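# Move empty bottle carrier onto the window bench's spill tray

## Task

Pick up the empty bottle carrier from the shelved bench next to the door and set it upright on the floor of the spill tray that sits on the shelved bench next to the window. The task fails if the carrier ever contacts the room floor, or if the robot topples or is left leaning.

## Robot and tools

ROBOT. TidyBot++: a wheeled base (0.54 m long, 0.50 m wide, 0.38 m tall) on four driven casters, carrying one seven-joint arm with a two-finger gripper. The shoulder sits 0.12 m ahead of the base centre, 0.68 m up. Segments: upper arm 0.42 m, forearm 0.31 m, hand 0.31 m from wrist to the reported hand point. The arm begins folded, hand down, poking up to 0.08 m past the base front. A downward-pointing hand reaches at most about 0.94 m high, and only near the base. Cameras: base_camera (fixed on the base) and wrist_camera (fisheye, looks along the hand).

FRAMES. Base frame: origin on the floor below the base centre, x ahead, y to the left, z up, metres. hand_pose and hand_target are reported in it; hand_pose is the midpoint between the finger pads, its z axis runs out along the fingers, its y axis is the opening direction. Odometry frame = the base frame as it was when the scene began; base_odometry counts wheel rotation only, so slip shows as travel, heading in rad (left positive, -3.142 to 3.142).

TOOL move. One action per call; every argument except cameras and blocking belongs to the action. Parts:
- base: an object with any of translate_m (forward positive, -2 to 2 m), strafe_m (left positive, -2 to 2 m), rotate_rad (counter-clockwise from above positive, -6.3 to 6.3 rad). All are relative offsets from where the base last reported itself, along its axes at the start of the command; translation goes in a straight line.
- joints: absolute targets by name: joint_1_rad (any angle; positive turns the arm clockwise from above, opposite to heading), joint_2_rad (-2.249 to 2.249, shoulder, 0 = upper arm vertical, positive leans forward), joint_3_rad (any angle), joint_4_rad (-2.579 to 2.579, elbow, 0 straight; negative bends forward when joint_3_rad is 3.14), joint_5_rad (any angle), joint_6_rad (-2.099 to 2.099, wrist), joint_7_rad (any angle; with hand down, positive turns it counter-clockwise from above; at 1.57 fingers open left/right), gripper_pos (0 open to 1 closed; finger gap roughly 85 x (1 - value) mm). Unbounded joints go the short way, so step under half a turn.
- target: one flat list of seven numbers [x, y, z, qw, qx, qy, qz], an absolute hand pose in the base frame, metres then unit quaternion. Only gripper_pos may accompany it in joints.
- speeds: optional caps for this action only: translate_m or strafe_m 0.05 to 0.5 m/s (give only one when both move), rotate_rad 0.1 to 1.57 rad/s.
- cameras: list of base_camera, wrist_camera or all; [] for none.
- blocking: true (default) returns once everything rests; false returns in about half a second while motion continues.
A call with no action only reports. Unknown keys make the call invalid; out-of-range values get it refused, and a refusal or an unrequested stop cancels the remaining move, wait and finished_scene calls of that reply.

TOOL wait: seconds (0 to 10), cameras. Commands nothing new; returns early once running moves rest.
TOOL stop: cameras only. Brakes your running motions; braked ones read "stopped" and may keep pressing on contacts.
TOOL zoom_image: camera plus region [x0, y0, x1, y1] in pixels of that camera's latest image, origin top-left, at most 504 x 504.
TOOL finished_scene: scene = the current scene's number. Irreversible; the goal must hold with the robot left alone.

RESULT LINES. move: "done" or the worst status. base_status, joint_status, hand_status: done, moving, off_target (resting away from target, maybe still pushing), not_followed, stopped, contact_stop or time_out (unplanned stops; the motion holds where it halted), torque_fault, limit_stop_at_motor_heat. "joint command not followed" means a self-collision check blocked the arm; "pose unreachable" means a target was withheld. on_its_own lists uncommanded behaviour. pictures names the images in order. motor_effort gives percent of each motor's maximum, bracketed value = peak in the last action. base_tilt in degrees, forward/right positive. ARM HIT flags a hard hit on the base or on the arm itself. MOTOR HOT warns of heating; OVER-TEMPERATURE FAULT means the arm sags weakly until it says commands are accepted again, then resend targets.

HAND TIPS. target moves rarely land exactly; hand_status is done only within 10 mm and 2 degrees. To correct, add (wanted position minus hand_pose) to your previous target. To keep a loaded hand still, resend hand_target, not hand_pose. A held load makes the arm sag; correct it the same way, never by commanding joints to their current reading. Low, forward, close poses can drive the arm into the base; no check prevents that. Out-of-reach poses wander and end time_out. Friction can leave joints slightly short; resend last command plus (wanted minus read). When a held object touches down, hand_pose stops dropping while effort changes only slightly. Closed fingertips reach about 20 mm beyond the hand point. Gripper off_target at 1 means something is held; done at 1 means it is empty.

AVOID. Dropping or releasing moving objects, slamming, hard hits, shoving furniture hard, gripping hard on something still supported, twisting or fast-swinging loads. Don't drive or turn while the arm is caught on something roughly 0.6 m or more up; don't stretch out over furniture close in front from the folded pose or swing a stretched arm sideways, as the robot can tip; back away or retract the arm to right it. Driving the arm into things can trigger a torque fault (arm frozen about 10 s). A blocked base pushes until time_out and may still claim done. Loose objects may occasionally get nudged by outside forces.

Each tool is called after ">>>" in YAML: its name, and indented under it one key for each argument.

## Session

>>> move:

Scene clock: 0.00 s.
base_odometry: x=+0.000 y=+0.000 heading=+0.000
base_tilt: forward=-0.3 right=-0.3
base_status: not commanded
joint_positions: joint_1_rad=-0.003 joint_2_rad=-0.372 joint_3_rad=+3.120 joint_4_rad=-2.497 joint_5_rad=+0.000 joint_6_rad=-0.853 joint_7_rad=+1.598 gripper_pos=+0.000
joint_status: not commanded
motor_effort: joint_1_rad=-2 joint_2_rad=-1 joint_3_rad=+0 joint_4_rad=+15 joint_5_rad=+0 joint_6_rad=+2 joint_7_rad=+0
hand_pose: x=+0.2838 y=+0.0044 z=+0.6011 quat_wxyz=(+0.004, +0.996, +0.026, +0.082) (m; base frame)
hand_target: x=+0.2832 y=+0.0044 z=+0.6005 quat_wxyz=(+0.004, +0.996, +0.026, +0.081) (m; base frame)
hand_status: not commanded
pictures: base_camera, wrist_camera

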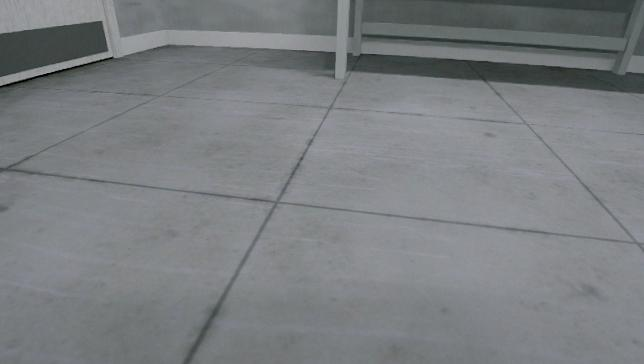

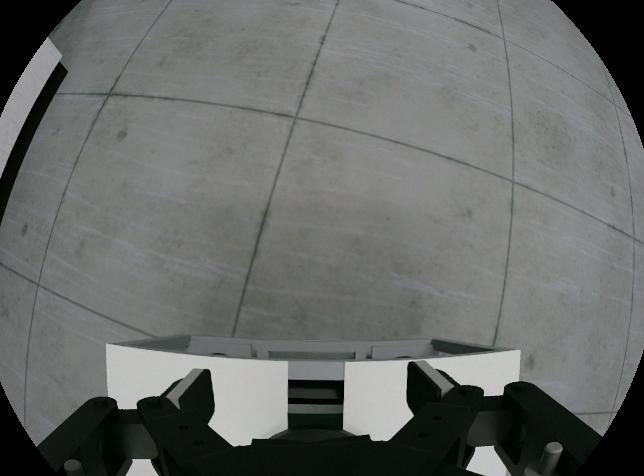

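>>> move:
  joints: {"joint_6_rad": 0.35}

>>> move:
  base: {"rotate_rad": 1.4}

>>> move:
  base: {"rotate_rad": 1.4}

>>> move:
  base: {"rotate_rad": 1.4}

Scene clock: 8.70 s.
move: done
base_odometry: x=+0.000 y=+0.000 heading=+0.000
base_tilt: forward=-0.3 right=-0.3
base_status: not commanded
joint_positions: joint_1_rad=-0.003 joint_2_rad=-0.372 joint_3_rad=+3.120 joint_4_rad=-2.496 joint_5_rad=+0.000 joint_6_rad=+0.305 joint_7_rad=+1.598 gripper_pos=+0.000
joint_status: all done
motor_effort: joint_1_rad=-2(2) joint_2_rad=-7(7) joint_3_rad=+0(1) joint_4_rad=+21(21) joint_5_rad=+0(1) joint_6_rad=+9(9) joint_7_rad=+1(1)
hand_pose: x=+0.5349 y=+0.0123 z=+0.8322 quat_wxyz=(+0.004, +0.789, +0.023, +0.614) (m; base frame)
hand_target: x=+0.5373 y=+0.0124 z=+0.8439 quat_wxyz=(+0.004, +0.776, +0.022, +0.631) (m; base frame)
hand_status: not commanded
pictures: base_camera, wrist_camera
camera_calibration:
wrist_camera: T_world_to_cam=[[-0.00342605, -0.999974, 0.00626683, 0.00331629], [-0.236653, -0.00527807, -0.97158, 0.993565], [0.971588, -0.00481175, -0.236629, -0.187321], [0, 0, 0, 1]] pos_world=[0.41714, 0.00765897, 0.920981]

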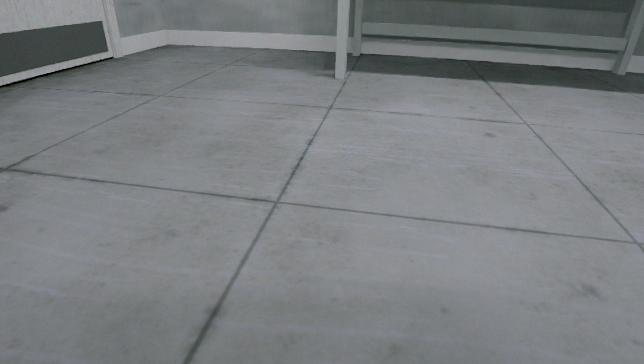

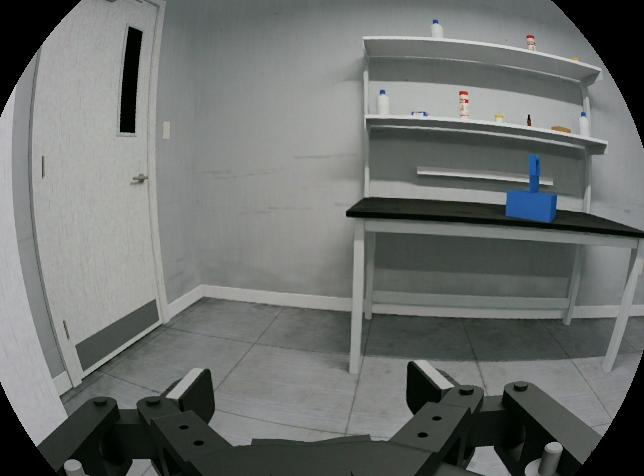

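Scene clock: 10.93 s.
move: done
base_odometry: x=+0.000 y=+0.000 heading=+1.399
base_tilt: forward=-0.3 right=-0.3
base_status: done
joint_positions: joint_1_rad=-0.003 joint_2_rad=-0.372 joint_3_rad=+3.119 joint_4_rad=-2.496 joint_5_rad=+0.000 joint_6_rad=+0.306 joint_7_rad=+1.598 gripper_pos=+0.000
joint_status: not commanded
motor_effort: joint_1_rad=-2(3) joint_2_rad=-6(7) joint_3_rad=+0(2) joint_4_rad=+19(21) joint_5_rad=+0(2) joint_6_rad=+9(9) joint_7_rad=+0(1)
hand_pose: x=+0.5350 y=+0.0126 z=+0.8324 quat_wxyz=(+0.004, +0.788, +0.023, +0.615) (m; base frame)
hand_target: x=+0.5373 y=+0.0124 z=+0.8439 quat_wxyz=(+0.004, +0.776, +0.022, +0.631) (m; base frame)
hand_status: not commanded
pictures: base_camera, wrist_camera
camera_calibration:
wrist_camera: T_world_to_cam=[[-0.00262649, -0.999975, 0.00653398, 0.00304361], [-0.235879, -0.0057301, -0.971766, 0.993548], [0.971779, -0.00409356, -0.235858, -0.188057], [0, 0, 0, 1]] pos_world=[0.417115, 0.00796684, 0.921121]

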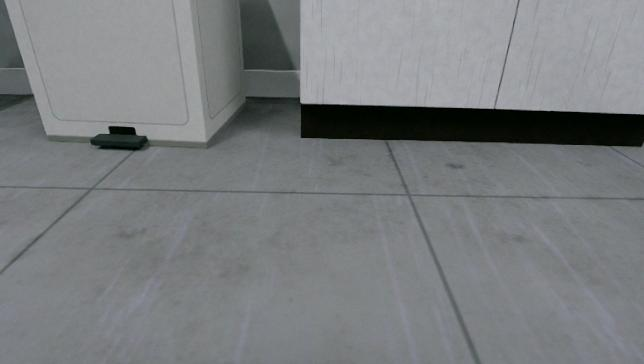

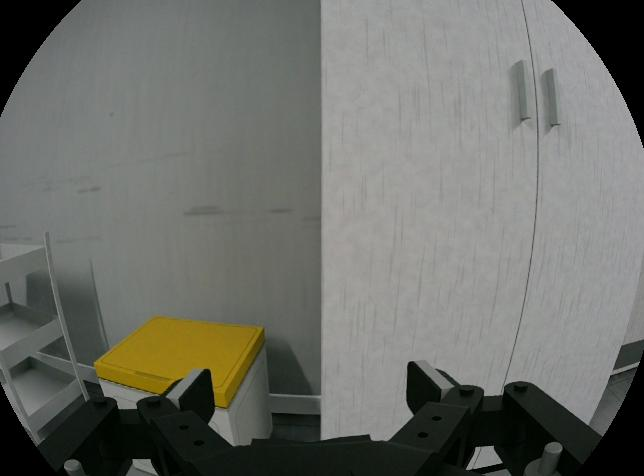

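Scene clock: 13.10 s.
move: done
base_odometry: x=+0.000 y=+0.000 heading=+2.798
base_tilt: forward=-0.3 right=-0.3
base_status: done
joint_positions: joint_1_rad=-0.003 joint_2_rad=-0.372 joint_3_rad=+3.119 joint_4_rad=-2.496 joint_5_rad=+0.000 joint_6_rad=+0.306 joint_7_rad=+1.598 gripper_pos=+0.000
joint_status: not commanded
motor_effort: joint_1_rad=-1(3) joint_2_rad=-6(7) joint_3_rad=+0(2) joint_4_rad=+21(21) joint_5_rad=+0(2) joint_6_rad=+9(9) joint_7_rad=+0(2)
hand_pose: x=+0.5350 y=+0.0129 z=+0.8325 quat_wxyz=(+0.004, +0.788, +0.023, +0.615) (m; base frame)
hand_target: x=+0.5373 y=+0.0124 z=+0.8439 quat_wxyz=(+0.004, +0.776, +0.022, +0.631) (m; base frame)
hand_status: not commanded
pictures: base_camera, wrist_camera
camera_calibration:
wrist_camera: T_world_to_cam=[[-0.00215871, -0.999975, 0.0067, 0.00287581], [-0.235698, -0.00600246, -0.971808, 0.993542], [0.971824, -0.00367702, -0.235679, -0.188225], [0, 0, 0, 1]] pos_world=[0.417104, 0.00814732, 0.921152]

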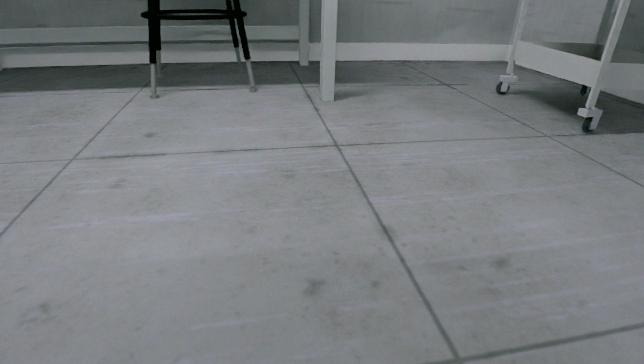

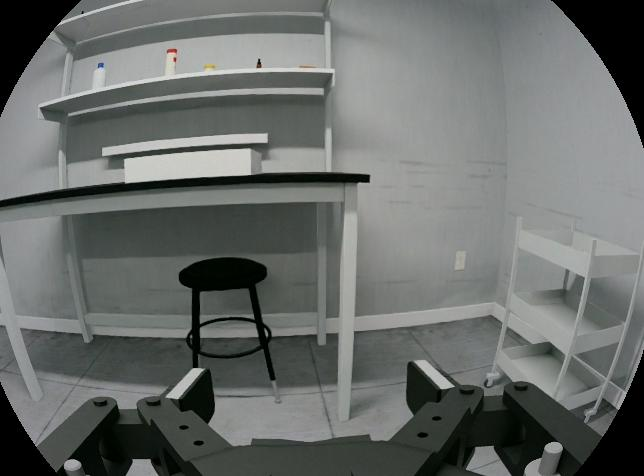

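Scene clock: 15.27 s.
move: done
base_odometry: x=+0.000 y=+0.000 heading=-2.086
base_tilt: forward=-0.3 right=-0.3
base_status: done
joint_positions: joint_1_rad=-0.003 joint_2_rad=-0.372 joint_3_rad=+3.118 joint_4_rad=-2.496 joint_5_rad=+0.000 joint_6_rad=+0.306 joint_7_rad=+1.598 gripper_pos=+0.000
joint_status: not commanded
motor_effort: joint_1_rad=-2(2) joint_2_rad=-5(7) joint_3_rad=+0(2) joint_4_rad=+20(21) joint_5_rad=-1(1) joint_6_rad=+9(9) joint_7_rad=+1(2)
hand_pose: x=+0.5350 y=+0.0130 z=+0.8325 quat_wxyz=(+0.004, +0.788, +0.023, +0.615) (m; base frame)
hand_target: x=+0.5373 y=+0.0124 z=+0.8439 quat_wxyz=(+0.004, +0.776, +0.022, +0.631) (m; base frame)
hand_status: not commanded
pictures: base_camera, wrist_camera
camera_calibration:
wrist_camera: T_world_to_cam=[[-0.00182793, -0.999975, 0.00681424, 0.00275926], [-0.235577, -0.00619186, -0.971836, 0.993537], [0.971854, -0.00338173, -0.23556, -0.188337], [0, 0, 0, 1]] pos_world=[0.417096, 0.00827413, 0.921172]

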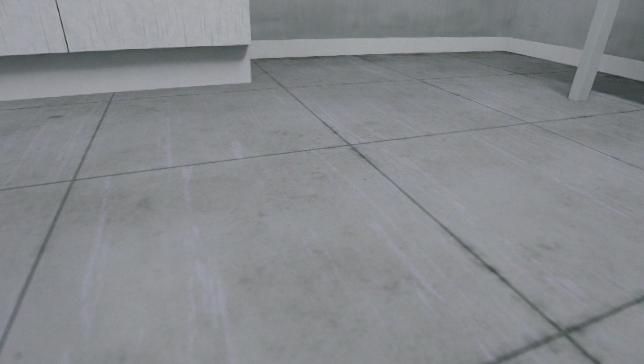

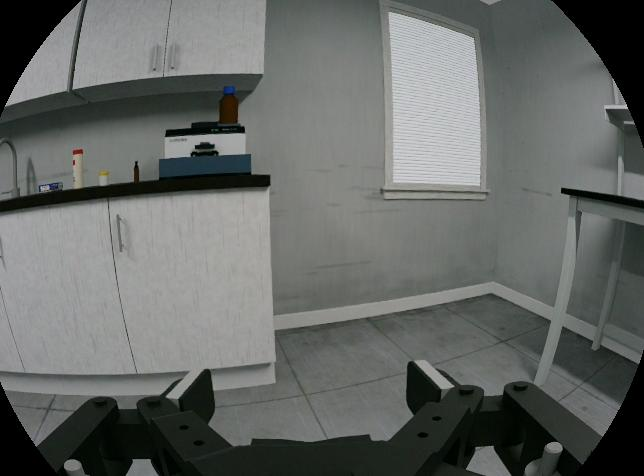

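>>> move:
  base: {"rotate_rad": 1.856}
  cameras: []

>>> move:
  base: {"translate_m": 0.85, "strafe_m": -0.5}

Scene clock: 49.47 s.
move: done
base_odometry: x=+0.000 y=+0.000 heading=-0.232
base_tilt: forward=-0.3 right=-0.3
base_status: done
joint_positions: joint_1_rad=-0.003 joint_2_rad=-0.372 joint_3_rad=+3.119 joint_4_rad=-2.496 joint_5_rad=+0.000 joint_6_rad=+0.307 joint_7_rad=+1.598 gripper_pos=+0.000
joint_status: not commanded
motor_effort: joint_1_rad=-2(3) joint_2_rad=-6(8) joint_3_rad=+0(2) joint_4_rad=+19(21) joint_5_rad=+0(2) joint_6_rad=+9(9) joint_7_rad=+1(1)
hand_pose: x=+0.5350 y=+0.0129 z=+0.8326 quat_wxyz=(+0.004, +0.788, +0.023, +0.615) (m; base frame)
hand_target: x=+0.5373 y=+0.0124 z=+0.8439 quat_wxyz=(+0.004, +0.776, +0.022, +0.631) (m; base frame)
hand_status: not commanded
pictures: none
No camera images: "cameras" was empty.

Scene clock: 52.30 s.
move: done
base_odometry: x=+0.713 y=-0.682 heading=-0.231
base_tilt: forward=-0.3 right=-0.3
base_status: done
joint_positions: joint_1_rad=-0.003 joint_2_rad=-0.372 joint_3_rad=+3.119 joint_4_rad=-2.496 joint_5_rad=+0.000 joint_6_rad=+0.309 joint_7_rad=+1.598 gripper_pos=+0.000
joint_status: not commanded
motor_effort: joint_1_rad=-1(2) joint_2_rad=-5(9) joint_3_rad=+0(2) joint_4_rad=+20(22) joint_5_rad=+0(1) joint_6_rad=+9(10) joint_7_rad=+2(2)
hand_pose: x=+0.5352 y=+0.0129 z=+0.8333 quat_wxyz=(+0.004, +0.788, +0.023, +0.616) (m; base frame)
hand_target: x=+0.5373 y=+0.0124 z=+0.8439 quat_wxyz=(+0.004, +0.776, +0.022, +0.631) (m; base frame)
hand_status: not commanded
pictures: base_camera, wrist_camera
camera_calibration:
wrist_camera: T_world_to_cam=[[-0.00209689, -0.999976, 0.0066381, 0.00292636], [-0.233009, -0.00596682, -0.972456, 0.993509], [0.972472, -0.00358587, -0.23299, -0.190798], [0, 0, 0, 1]] pos_world=[0.417047, 0.0081702, 0.92167]

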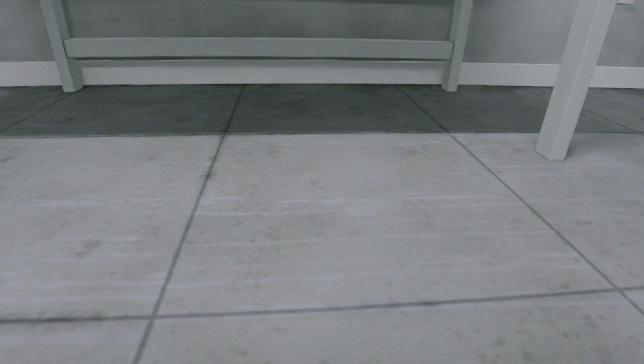

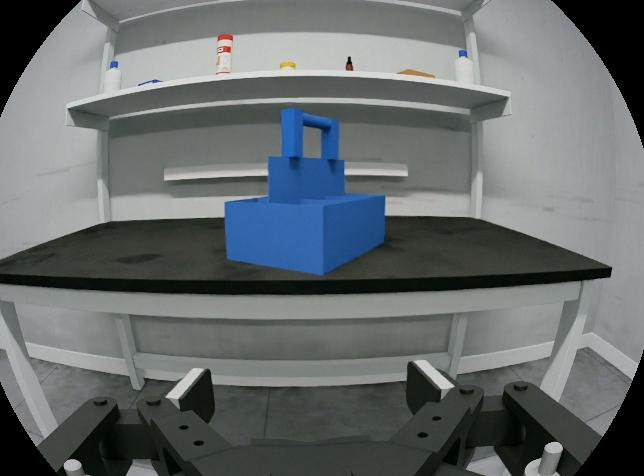

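>>> zoom_image:
  camera: "wrist_camera"
  region: [200, 90, 420, 290]

Scaled by 2.291.

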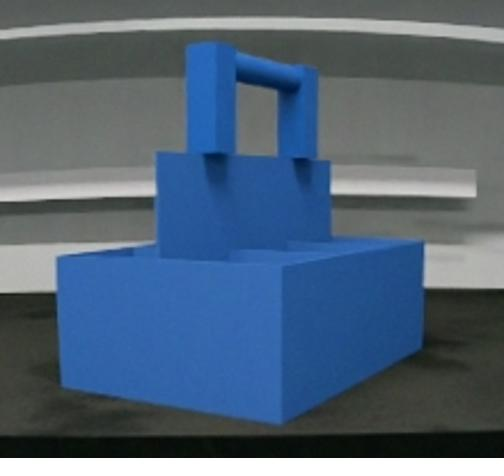

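>>> move:
  base: {"translate_m": 0.257, "strafe_m": -0.661, "rotate_rad": 0.663}
  joints: {"joint_6_rad": 0.45}

>>> zoom_image:
  camera: "wrist_camera"
  region: [200, 90, 420, 290]

Scene clock: 118.50 s.
move: done
base_odometry: x=+0.812 y=-1.384 heading=+0.432
base_tilt: forward=-0.3 right=-0.3
base_status: done
joint_positions: joint_1_rad=-0.003 joint_2_rad=-0.372 joint_3_rad=+3.120 joint_4_rad=-2.494 joint_5_rad=+0.000 joint_6_rad=+0.422 joint_7_rad=+1.598 gripper_pos=+0.000
joint_status: all done
motor_effort: joint_1_rad=-2(2) joint_2_rad=-6(7) joint_3_rad=+0(2) joint_4_rad=+20(22) joint_5_rad=+0(2) joint_6_rad=+9(11) joint_7_rad=+1(2)
hand_pose: x=+0.5420 y=+0.0129 z=+0.8687 quat_wxyz=(+0.004, +0.751, +0.022, +0.660) (m; base frame)
hand_target: x=+0.5421 y=+0.0128 z=+0.8747 quat_wxyz=(+0.004, +0.743, +0.022, +0.669) (m; base frame)
hand_status: not commanded
pictures: base_camera, wrist_camera
camera_calibration:
wrist_camera: T_world_to_cam=[[-0.00270725, -0.999991, 0.0031209, 0.00605097], [-0.12054, -0.00277183, -0.992705, 0.986099], [0.992705, -0.00306369, -0.120532, -0.297909], [0, 0, 0, 1]] pos_world=[0.414617, 0.00787152, 0.942979]

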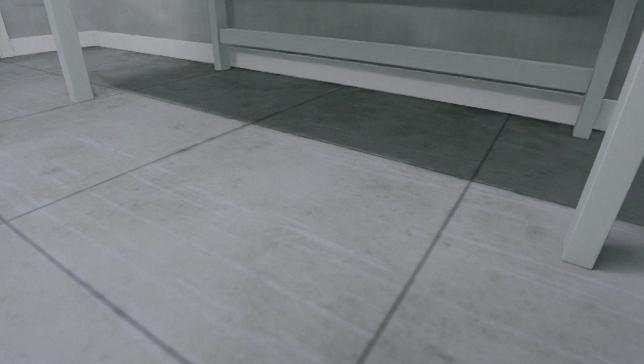

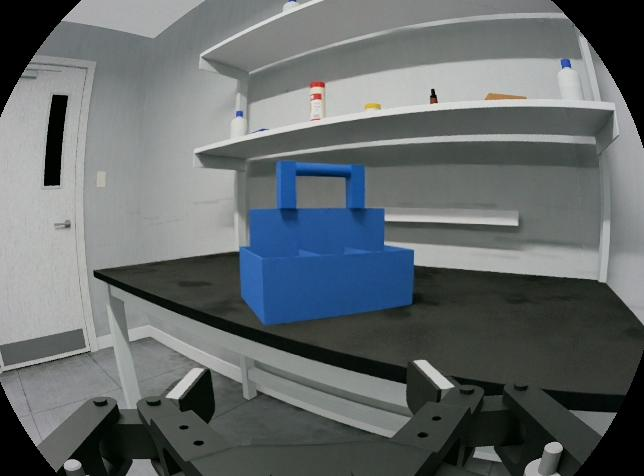

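Scaled by 2.291.

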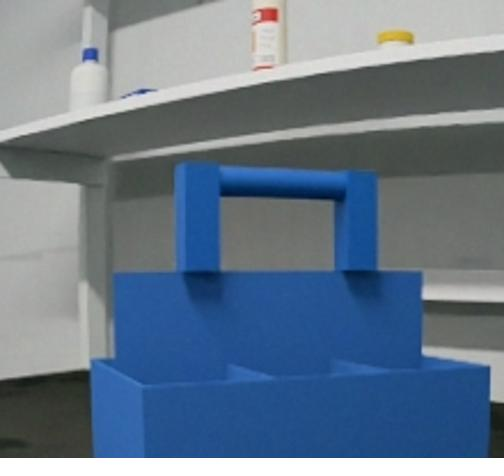

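>>> move:
  joints: {"joint_1_rad": 0, "joint_2_rad": 0.281, "joint_3_rad": 3.1416, "joint_4_rad": -1.496, "joint_5_rad": 0, "joint_6_rad": 0.23, "joint_7_rad": 0.03, "gripper_pos": 0.35}

Scene clock: 133.57 s.
move: done
base_odometry: x=+0.812 y=-1.384 heading=+0.432
base_tilt: forward=-0.3 right=-0.3
base_status: not commanded
joint_positions: joint_1_rad=-0.003 joint_2_rad=+0.262 joint_3_rad=+3.128 joint_4_rad=-1.511 joint_5_rad=+0.000 joint_6_rad=+0.278 joint_7_rad=+0.102 gripper_pos=+0.350
joint_status: all done
motor_effort: joint_1_rad=-2(3) joint_2_rad=-31(33) joint_3_rad=-1(2) joint_4_rad=+22(23) joint_5_rad=+0(2) joint_6_rad=+9(10) joint_7_rad=+1(3)
hand_pose: x=+0.8460 y=+0.0119 z=+1.0492 quat_wxyz=(-0.497, +0.507, -0.452, +0.540) (m; base frame)
hand_target: x=+0.8546 y=+0.0013 z=+1.0291 quat_wxyz=(-0.498, +0.501, -0.487, +0.513) (m; base frame)
hand_status: not commanded
pictures: base_camera, wrist_camera
camera_calibration:
wrist_camera: T_world_to_cam=[[0.0517887, -0.062582, -0.996695, 0.99706], [-0.00250961, 0.998023, -0.0627958, 0.114434], [0.998655, 0.00575343, 0.0515292, -0.763554], [0, 0, 0, 1]] pos_world=[0.711178, -0.0474165, 1.0403]

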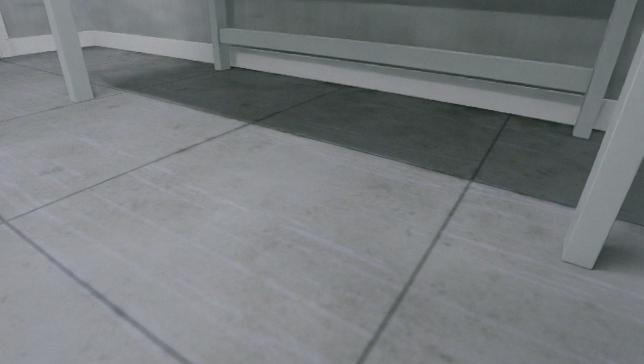

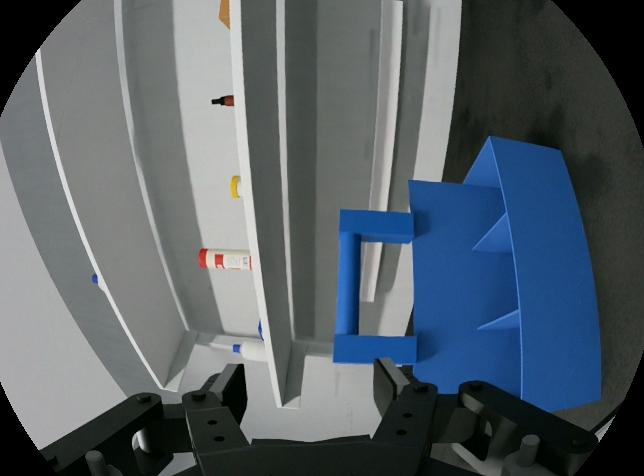

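>>> move:
  base: {"strafe_m": -0.014}
  joints: {"joint_6_rad": 0.165, "joint_7_rad": -0.01}

Scene clock: 140.70 s.
move: done
base_odometry: x=+0.817 y=-1.397 heading=+0.432
base_tilt: forward=-0.3 right=-0.3
base_status: done
joint_positions: joint_1_rad=+0.002 joint_2_rad=+0.265 joint_3_rad=+3.138 joint_4_rad=-1.506 joint_5_rad=+0.000 joint_6_rad=+0.202 joint_7_rad=+0.053 gripper_pos=+0.350
joint_status: all done
motor_effort: joint_1_rad=-2(4) joint_2_rad=-32(33) joint_3_rad=-2(3) joint_4_rad=+22(24) joint_5_rad=-1(1) joint_6_rad=+9(10) joint_7_rad=+1(1)
hand_pose: x=+0.8485 y=+0.0023 z=+1.0258 quat_wxyz=(-0.488, +0.513, -0.486, +0.513) (m; base frame)
hand_target: x=+0.8544 y=+0.0013 z=+1.0089 quat_wxyz=(-0.492, +0.508, -0.513, +0.487) (m; base frame)
hand_status: not commanded
pictures: base_camera, wrist_camera
camera_calibration:
wrist_camera: T_world_to_cam=[[-0.0242481, -0.0166161, -0.999568, 1.04038], [0.00698465, 0.999835, -0.01679, 0.0673741], [0.999682, -0.00738876, -0.0241281, -0.688043], [0, 0, 0, 1]] pos_world=[0.712581, -0.0551596, 1.02446]

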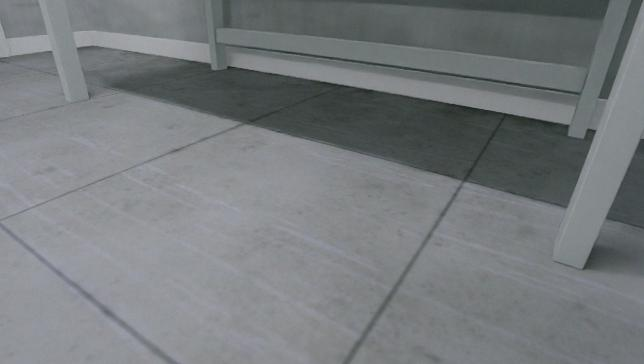

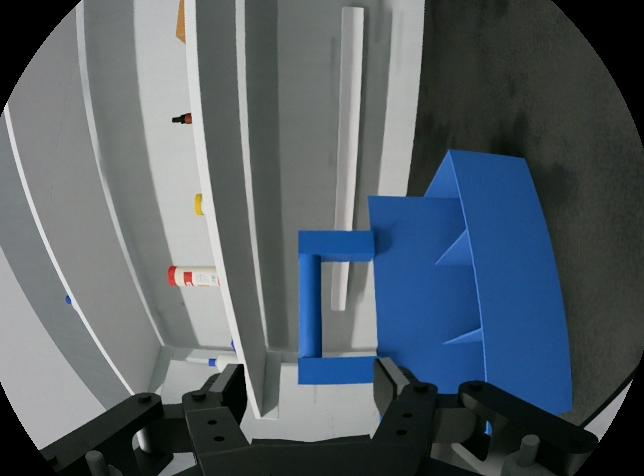

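>>> move:
  base: {"translate_m": 0.25}
  speeds: {"translate_m": 0.15}

Scene clock: 146.63 s.
move: done
base_odometry: x=+1.045 y=-1.293 heading=+0.432
base_tilt: forward=-0.3 right=-0.3
base_status: done
joint_positions: joint_1_rad=+0.002 joint_2_rad=+0.272 joint_3_rad=+3.138 joint_4_rad=-1.505 joint_5_rad=+0.000 joint_6_rad=+0.201 joint_7_rad=+0.053 gripper_pos=+0.350
joint_status: not commanded
motor_effort: joint_1_rad=-1(2) joint_2_rad=-32(34) joint_3_rad=-1(2) joint_4_rad=+22(24) joint_5_rad=+0(1) joint_6_rad=+9(10) joint_7_rad=+1(2)
hand_pose: x=+0.8509 y=+0.0023 z=+1.0212 quat_wxyz=(-0.486, +0.515, -0.487, +0.511) (m; base frame)
hand_target: x=+0.8544 y=+0.0013 z=+1.0089 quat_wxyz=(-0.492, +0.508, -0.513, +0.487) (m; base frame)
hand_status: not commanded
pictures: base_camera, wrist_camera
camera_calibration:
wrist_camera: T_world_to_cam=[[-0.0305088, -0.0166015, -0.999397, 1.04099], [0.00688001, 0.999835, -0.0168188, 0.0674037], [0.999511, -0.00738898, -0.0303895, -0.683987], [0, 0, 0, 1]] pos_world=[0.714948, -0.0551645, 1.02071]

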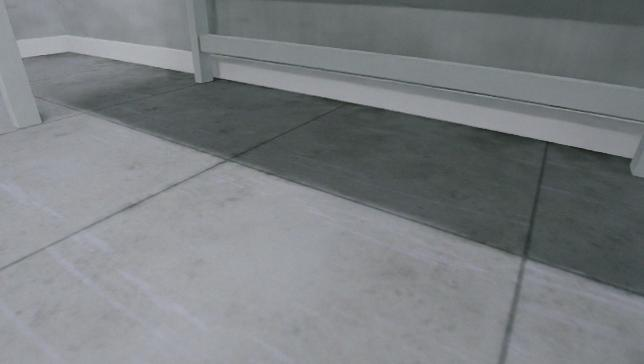

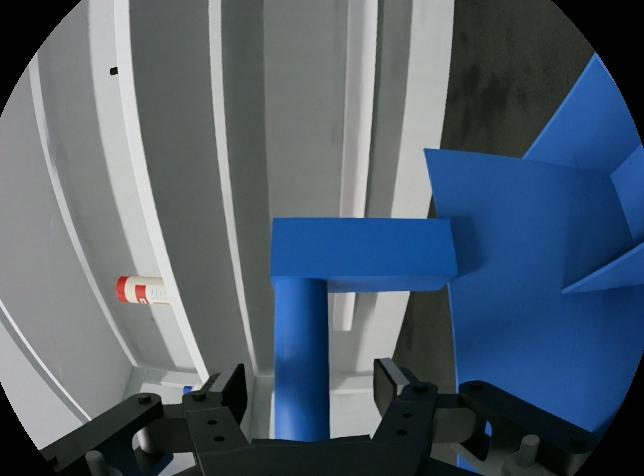

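>>> move:
  joints: {"gripper_pos": 0.68}

>>> move:
  joints: {"gripper_pos": 0.85}

Scene clock: 153.70 s.
move: done
base_odometry: x=+1.045 y=-1.293 heading=+0.432
base_tilt: forward=-0.3 right=-0.3
base_status: not commanded
joint_positions: joint_1_rad=+0.002 joint_2_rad=+0.272 joint_3_rad=+3.138 joint_4_rad=-1.502 joint_5_rad=+0.000 joint_6_rad=+0.201 joint_7_rad=+0.053 gripper_pos=+0.680
joint_status: all done
motor_effort: joint_1_rad=-1(2) joint_2_rad=-32(33) joint_3_rad=-1(2) joint_4_rad=+21(23) joint_5_rad=+0(1) joint_6_rad=+9(10) joint_7_rad=+0(1)
hand_pose: x=+0.8512 y=+0.0023 z=+1.0234 quat_wxyz=(-0.487, +0.514, -0.487, +0.512) (m; base frame)
hand_target: x=+0.8544 y=+0.0013 z=+1.0089 quat_wxyz=(-0.492, +0.508, -0.513, +0.487) (m; base frame)
hand_status: not commanded
pictures: base_camera, wrist_camera
camera_calibration:
wrist_camera: T_world_to_cam=[[-0.0269633, -0.0165952, -0.999499, 1.04035], [0.00694345, 0.999835, -0.0167881, 0.0673566], [0.999612, -0.00739263, -0.0268436, -0.687903], [0, 0, 0, 1]] pos_world=[0.71522, -0.0551661, 1.02249]

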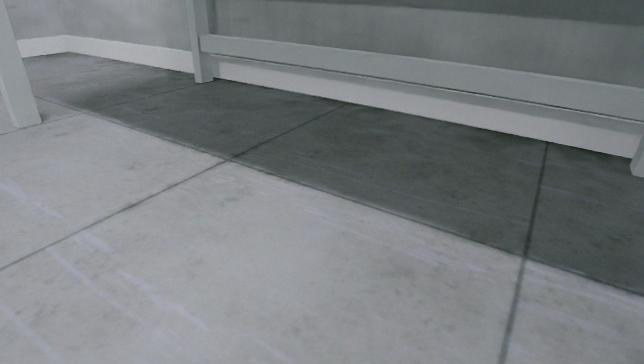

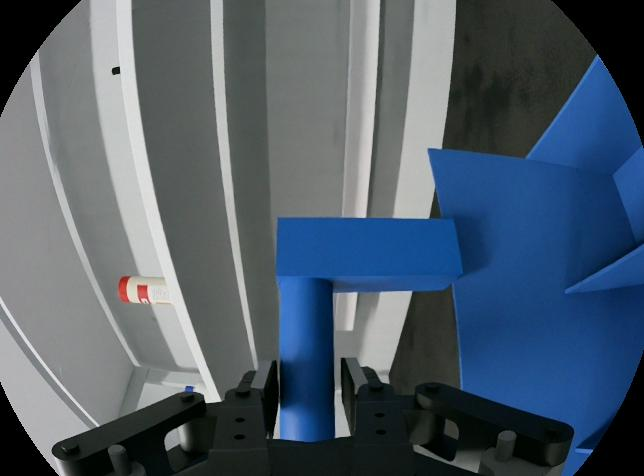

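Scene clock: 154.30 s.
move: off_target
base_odometry: x=+1.045 y=-1.293 heading=+0.432
base_tilt: forward=-0.3 right=-0.3
base_status: not commanded
joint_positions: joint_1_rad=+0.002 joint_2_rad=+0.272 joint_3_rad=+3.138 joint_4_rad=-1.499 joint_5_rad=+0.000 joint_6_rad=+0.201 joint_7_rad=+0.053 gripper_pos=+0.770
joint_status: gripper_pos off_target (ended at +0.770, target +0.850)
motor_effort: joint_1_rad=-2(2) joint_2_rad=-31(33) joint_3_rad=+0(1) joint_4_rad=+22(24) joint_5_rad=+1(1) joint_6_rad=+9(10) joint_7_rad=+1(2)
hand_pose: x=+0.8513 y=+0.0023 z=+1.0247 quat_wxyz=(-0.487, +0.513, -0.486, +0.513) (m; base frame)
hand_target: x=+0.8544 y=+0.0013 z=+1.0089 quat_wxyz=(-0.492, +0.508, -0.513, +0.487) (m; base frame)
hand_status: not commanded
pictures: base_camera, wrist_camera
camera_calibration:
wrist_camera: T_world_to_cam=[[-0.0252178, -0.0165312, -0.999545, 1.04014], [0.00697482, 0.999836, -0.016712, 0.0672725], [0.999658, -0.00739309, -0.0250984, -0.689861], [0, 0, 0, 1]] pos_world=[0.715386, -0.0551669, 1.02348]

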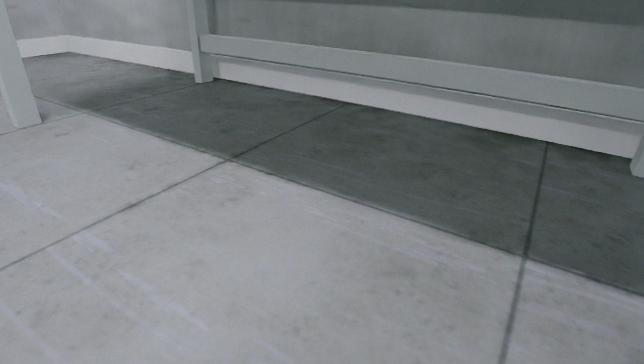

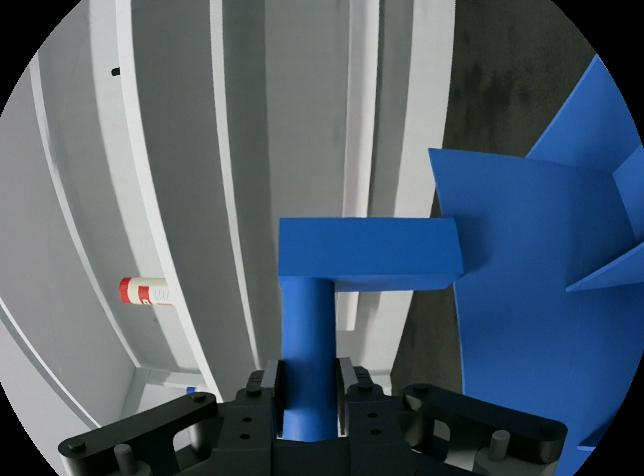

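>>> move:
  joints: {"joint_2_rad": 0.27, "joint_4_rad": -1.38, "joint_6_rad": 0.05, "gripper_pos": 1}

>>> move:
  joints: {"joint_2_rad": 0.19, "joint_4_rad": -0.93, "joint_6_rad": -0.48}

Scene clock: 163.20 s.
move: off_target
base_odometry: x=+1.045 y=-1.293 heading=+0.432
base_tilt: forward=-0.3 right=-0.3
base_status: not commanded
joint_positions: joint_1_rad=+0.002 joint_2_rad=+0.276 joint_3_rad=+3.138 joint_4_rad=-1.415 joint_5_rad=+0.000 joint_6_rad=+0.075 joint_7_rad=+0.053 gripper_pos=+0.770
joint_status: gripper_pos off_target (ended at +0.770, target +1.000); the others done
motor_effort: joint_1_rad=-2(2) joint_2_rad=-36(38) joint_3_rad=-1(2) joint_4_rad=+27(27) joint_5_rad=-1(1) joint_6_rad=+13(13) joint_7_rad=+1(2)
hand_pose: x=+0.8566 y=+0.0022 z=+1.0353 quat_wxyz=(-0.476, +0.525, -0.497, +0.501) (m; base frame)
hand_target: x=+0.8558 y=+0.0013 z=+1.0534 quat_wxyz=(-0.495, +0.505, -0.510, +0.490) (m; base frame)
hand_status: not commanded
pictures: base_camera, wrist_camera
camera_calibration:
wrist_camera: T_world_to_cam=[[-0.0700272, -0.0163571, -0.997411, 1.08705], [0.00624448, 0.999839, -0.0168354, 0.0681946], [0.997526, -0.00740725, -0.0699138, -0.646685], [0, 0, 0, 1]] pos_world=[0.720782, -0.0551928, 1.04017]

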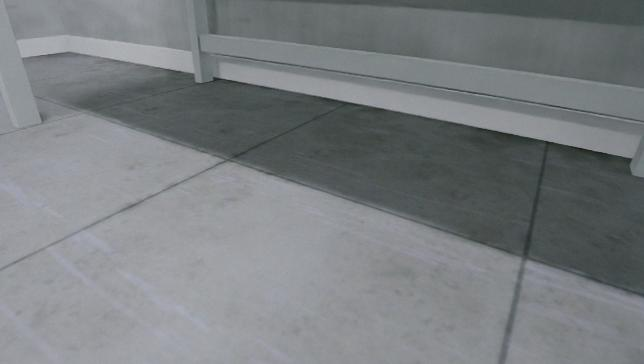

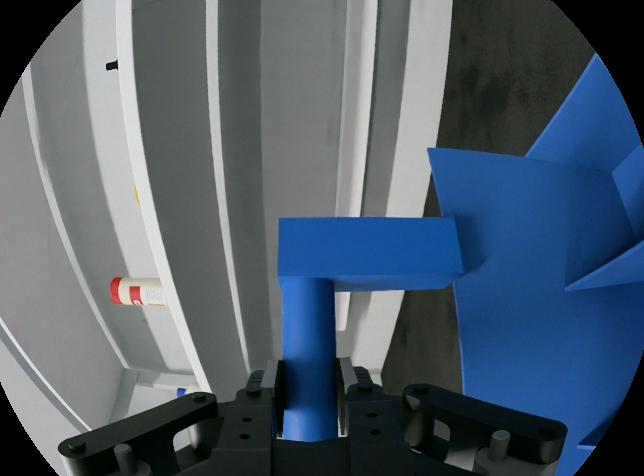

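Scene clock: 165.17 s.
move: done
base_odometry: x=+1.045 y=-1.293 heading=+0.432
base_tilt: forward=-0.3 right=-0.3
base_status: not commanded
joint_positions: joint_1_rad=+0.002 joint_2_rad=+0.225 joint_3_rad=+3.138 joint_4_rad=-0.958 joint_5_rad=+0.000 joint_6_rad=-0.452 joint_7_rad=+0.053 gripper_pos=+0.770
joint_status: all done
motor_effort: joint_1_rad=-2(2) joint_2_rad=-34(38) joint_3_rad=-1(2) joint_4_rad=+26(28) joint_5_rad=-1(1) joint_6_rad=+12(13) joint_7_rad=+1(2)
hand_pose: x=+0.8143 y=+0.0020 z=+1.1913 quat_wxyz=(-0.471, +0.529, -0.502, +0.496) (m; base frame)
hand_target: x=+0.7926 y=+0.0013 z=+1.2229 quat_wxyz=(-0.495, +0.505, -0.510, +0.490) (m; base frame)
hand_status: not commanded
pictures: base_camera, wrist_camera
camera_calibration:
wrist_camera: T_world_to_cam=[[-0.0891039, -0.0165308, -0.995885, 1.25342], [0.0061009, 0.999834, -0.0171423, 0.071748], [0.996004, -0.00760324, -0.0889883, -0.569567], [0, 0, 0, 1]] pos_world=[0.678537, -0.0553466, 1.19881]

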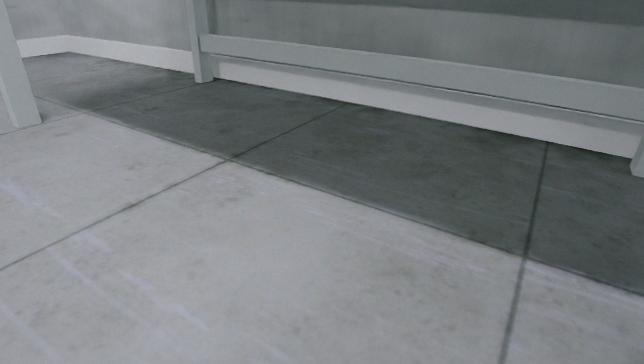

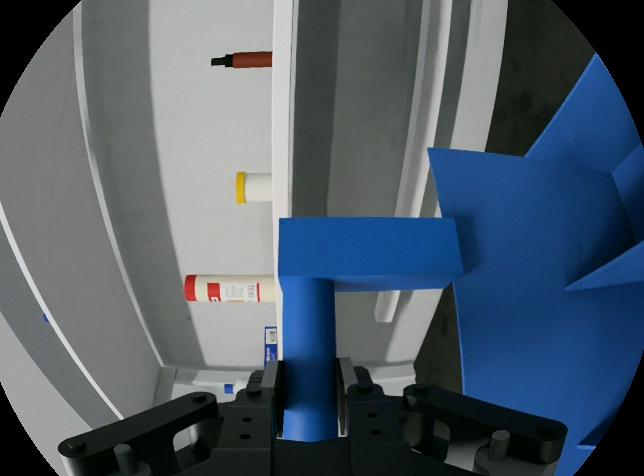

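>>> move:
  base: {"translate_m": -0.362, "strafe_m": 0.875}
  joints: {"joint_6_rad": -0.42}

>>> move:
  base: {"rotate_rad": 2.48}
  speeds: {"rotate_rad": 0.8}

Scene clock: 207.77 s.
move: done
base_odometry: x=+0.349 y=-0.649 heading=+0.432
base_tilt: forward=-0.3 right=-0.3
base_status: done
joint_positions: joint_1_rad=-0.003 joint_2_rad=+0.224 joint_3_rad=+3.140 joint_4_rad=-0.957 joint_5_rad=+0.000 joint_6_rad=-0.429 joint_7_rad=+0.053 gripper_pos=+0.770
joint_status: all done
motor_effort: joint_1_rad=-2(5) joint_2_rad=-33(38) joint_3_rad=+0(4) joint_4_rad=+25(27) joint_5_rad=-1(2) joint_6_rad=+12(14) joint_7_rad=+1(1)
hand_pose: x=+0.8144 y=+0.0043 z=+1.1993 quat_wxyz=(-0.478, +0.524, -0.495, +0.502) (m; base frame)
hand_target: x=+0.7926 y=+0.0013 z=+1.2416 quat_wxyz=(-0.510, +0.490, -0.495, +0.505) (m; base frame)
hand_status: not commanded
pictures: base_camera, wrist_camera
camera_calibration:
wrist_camera: T_world_to_cam=[[-0.0646448, -0.0171667, -0.997761, 1.24379], [0.00368206, 0.999841, -0.0174411, 0.0719825], [0.997902, -0.00480129, -0.0645713, -0.599814], [0, 0, 0, 1]] pos_world=[0.678695, -0.0534992, 1.20353]

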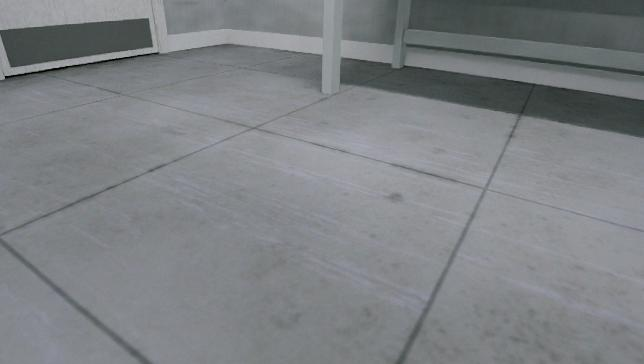

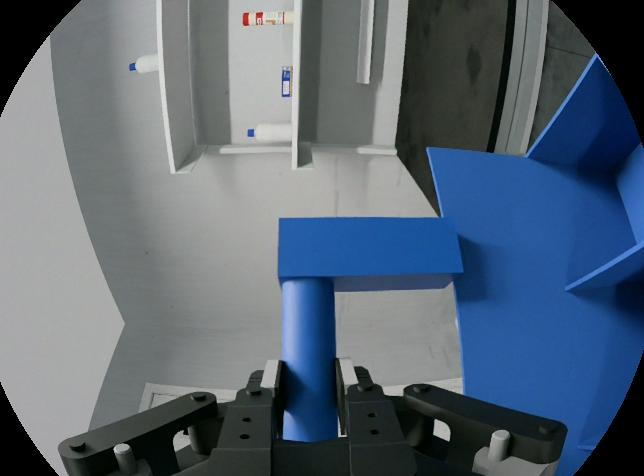

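Scene clock: 211.90 s.
move: done
base_odometry: x=+0.349 y=-0.649 heading=+2.911
base_tilt: forward=-0.3 right=-0.3
base_status: done
joint_positions: joint_1_rad=-0.004 joint_2_rad=+0.224 joint_3_rad=+3.138 joint_4_rad=-0.957 joint_5_rad=+0.000 joint_6_rad=-0.429 joint_7_rad=+0.052 gripper_pos=+0.770
joint_status: not commanded
motor_effort: joint_1_rad=-1(6) joint_2_rad=-33(36) joint_3_rad=+0(4) joint_4_rad=+25(27) joint_5_rad=+0(2) joint_6_rad=+13(13) joint_7_rad=+1(2)
hand_pose: x=+0.8144 y=+0.0060 z=+1.1993 quat_wxyz=(-0.479, +0.524, -0.495, +0.501) (m; base frame)
hand_target: x=+0.7926 y=+0.0013 z=+1.2416 quat_wxyz=(-0.510, +0.490, -0.495, +0.505) (m; base frame)
hand_status: not commanded
pictures: base_camera, wrist_camera
camera_calibration:
wrist_camera: T_world_to_cam=[[-0.0646039, -0.0162215, -0.997779, 1.24381], [0.000909511, 0.999866, -0.0163143, 0.0711799], [0.997911, -0.00196146, -0.0645806, -0.599782], [0, 0, 0, 1]] pos_world=[0.678819, -0.0521705, 1.20347]

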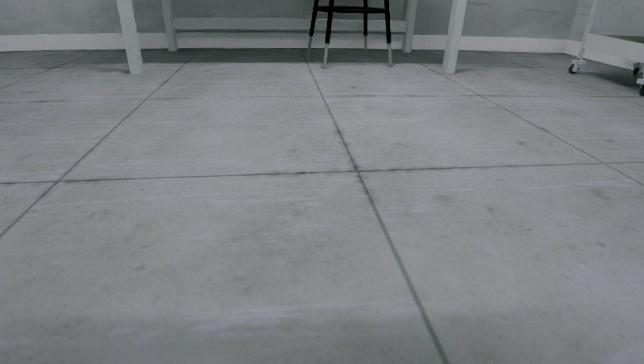

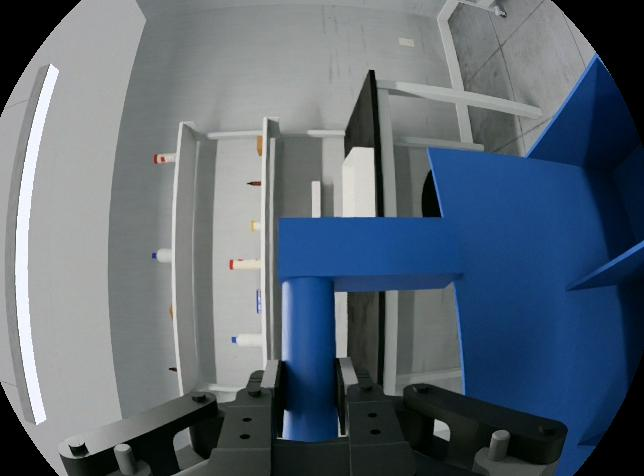

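>>> zoom_image:
  camera: "wrist_camera"
  region: [230, 60, 430, 260]

>>> zoom_image:
  camera: "wrist_camera"
  region: [230, 230, 430, 430]

Scaled by 2.520.

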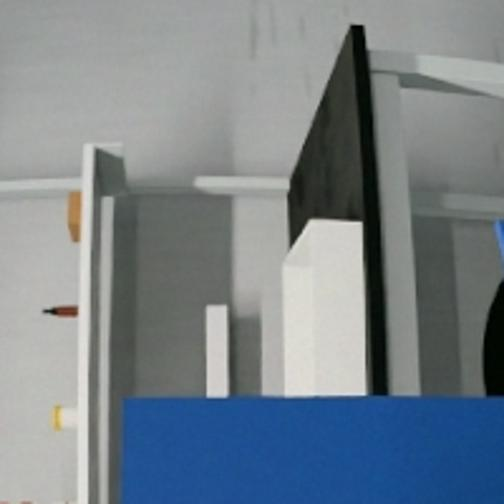

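Scaled by 2.520.

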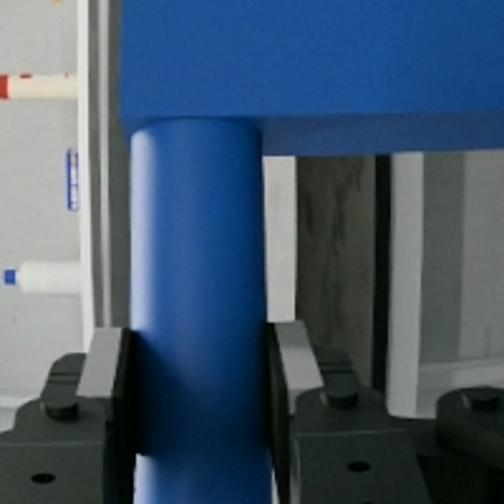

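>>> move:
  base: {"translate_m": 1.2, "strafe_m": 0.158, "rotate_rad": -0.37}

>>> zoom_image:
  camera: "wrist_camera"
  region: [230, 60, 430, 260]

Scene clock: 271.40 s.
move: done
base_odometry: x=-0.855 y=-0.529 heading=+2.541
base_tilt: forward=-0.3 right=-0.3
base_status: done
joint_positions: joint_1_rad=+0.004 joint_2_rad=+0.218 joint_3_rad=+3.147 joint_4_rad=-0.956 joint_5_rad=+0.000 joint_6_rad=-0.430 joint_7_rad=+0.052 gripper_pos=+0.770
joint_status: not commanded
motor_effort: joint_1_rad=-2(7) joint_2_rad=-33(37) joint_3_rad=+0(5) joint_4_rad=+25(27) joint_5_rad=-1(2) joint_6_rad=+13(15) joint_7_rad=+0(2)
hand_pose: x=+0.8112 y=-0.0042 z=+1.2035 quat_wxyz=(-0.476, +0.519, -0.497, +0.507) (m; base frame)
hand_target: x=+0.7926 y=+0.0013 z=+1.2416 quat_wxyz=(-0.510, +0.490, -0.495, +0.505) (m; base frame)
hand_status: not commanded
pictures: base_camera, wrist_camera
camera_calibration:
wrist_camera: T_world_to_cam=[[-0.0592704, -0.0169621, -0.998098, 1.24366], [0.0171648, 0.99969, -0.0180085, 0.0703081], [0.998094, -0.0181995, -0.0589609, -0.603338], [0, 0, 0, 1]] pos_world=[0.674694, -0.0601717, 1.20699]

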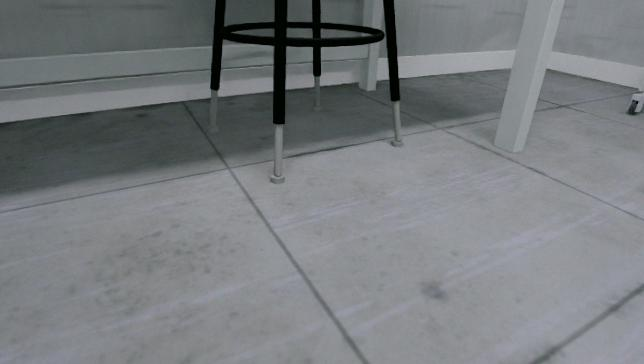

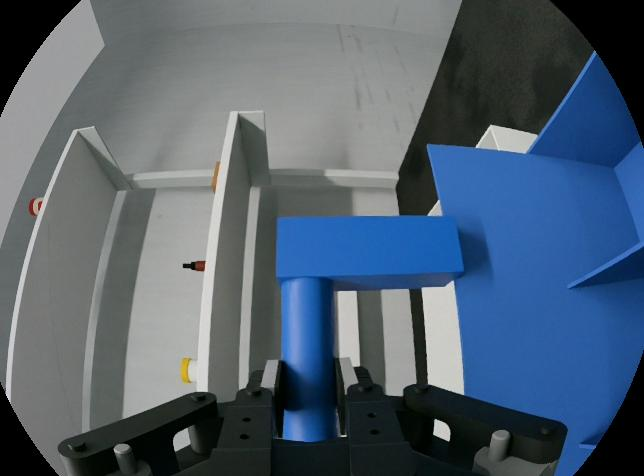

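Scaled by 2.520.

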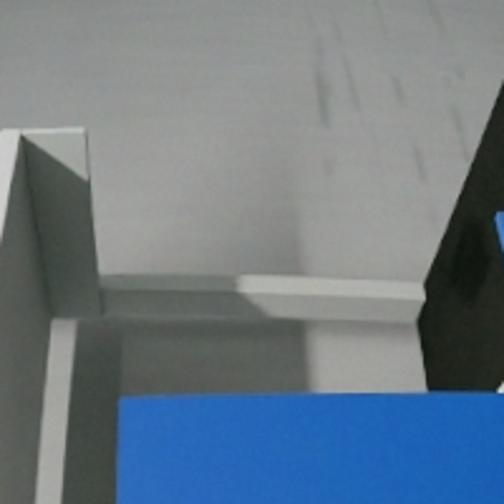

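>>> zoom_image:
  camera: "wrist_camera"
  region: [390, 90, 590, 250]

>>> zoom_image:
  camera: "wrist_camera"
  region: [370, 250, 530, 460]

Scaled by 2.520.

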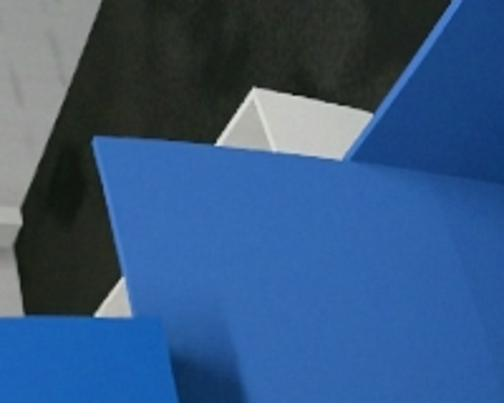

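Scaled by 2.400.

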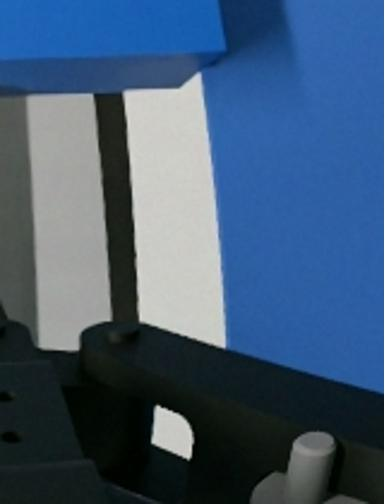

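>>> move:
  joints: {"joint_2_rad": 0.262, "joint_4_rad": -0.56, "joint_6_rad": -0.69}
  base: {"strafe_m": 0.05}

Scene clock: 293.83 s.
move: done
base_odometry: x=-0.884 y=-0.571 heading=+2.541
base_tilt: forward=-0.3 right=-0.3
base_status: done
joint_positions: joint_1_rad=-0.004 joint_2_rad=+0.264 joint_3_rad=+3.142 joint_4_rad=-0.590 joint_5_rad=+0.000 joint_6_rad=-0.665 joint_7_rad=+0.052 gripper_pos=+0.770
joint_status: all done
motor_effort: joint_1_rad=-1(6) joint_2_rad=-32(35) joint_3_rad=-2(4) joint_4_rad=+22(27) joint_5_rad=-1(2) joint_6_rad=+13(15) joint_7_rad=+1(1)
hand_pose: x=+0.7766 y=+0.0037 z=+1.3108 quat_wxyz=(-0.500, +0.500, -0.473, +0.525) (m; base frame)
hand_target: x=+0.7690 y=+0.0013 z=+1.3205 quat_wxyz=(-0.517, +0.483, -0.488, +0.512) (m; base frame)
hand_status: not commanded
pictures: base_camera, wrist_camera
camera_calibration:
wrist_camera: T_world_to_cam=[[0.0267086, -0.0161816, -0.999512, 1.28396], [0.00624494, 0.999852, -0.0160202, 0.0708256], [0.999624, -0.00581402, 0.0268057, -0.676022], [0, 0, 0, 1]] pos_world=[0.641033, -0.0539689, 1.30259]

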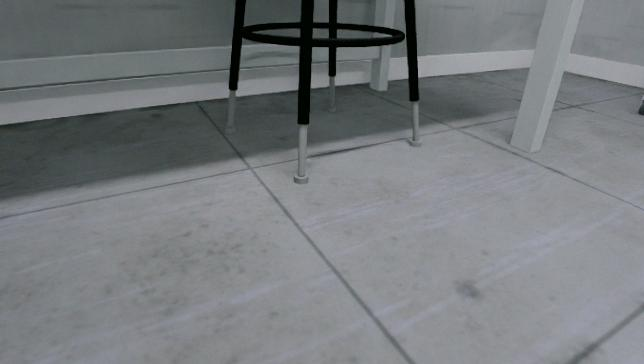

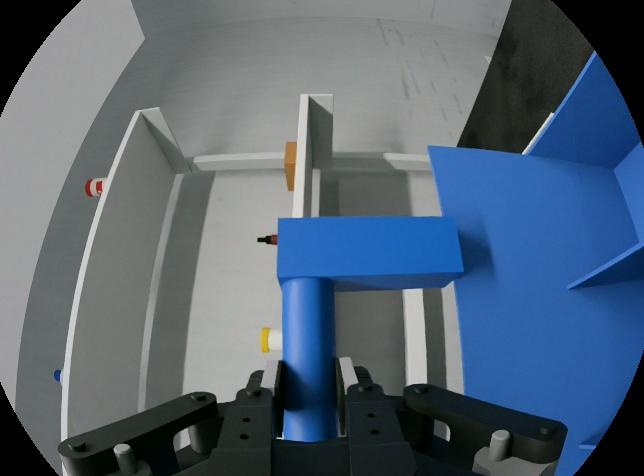

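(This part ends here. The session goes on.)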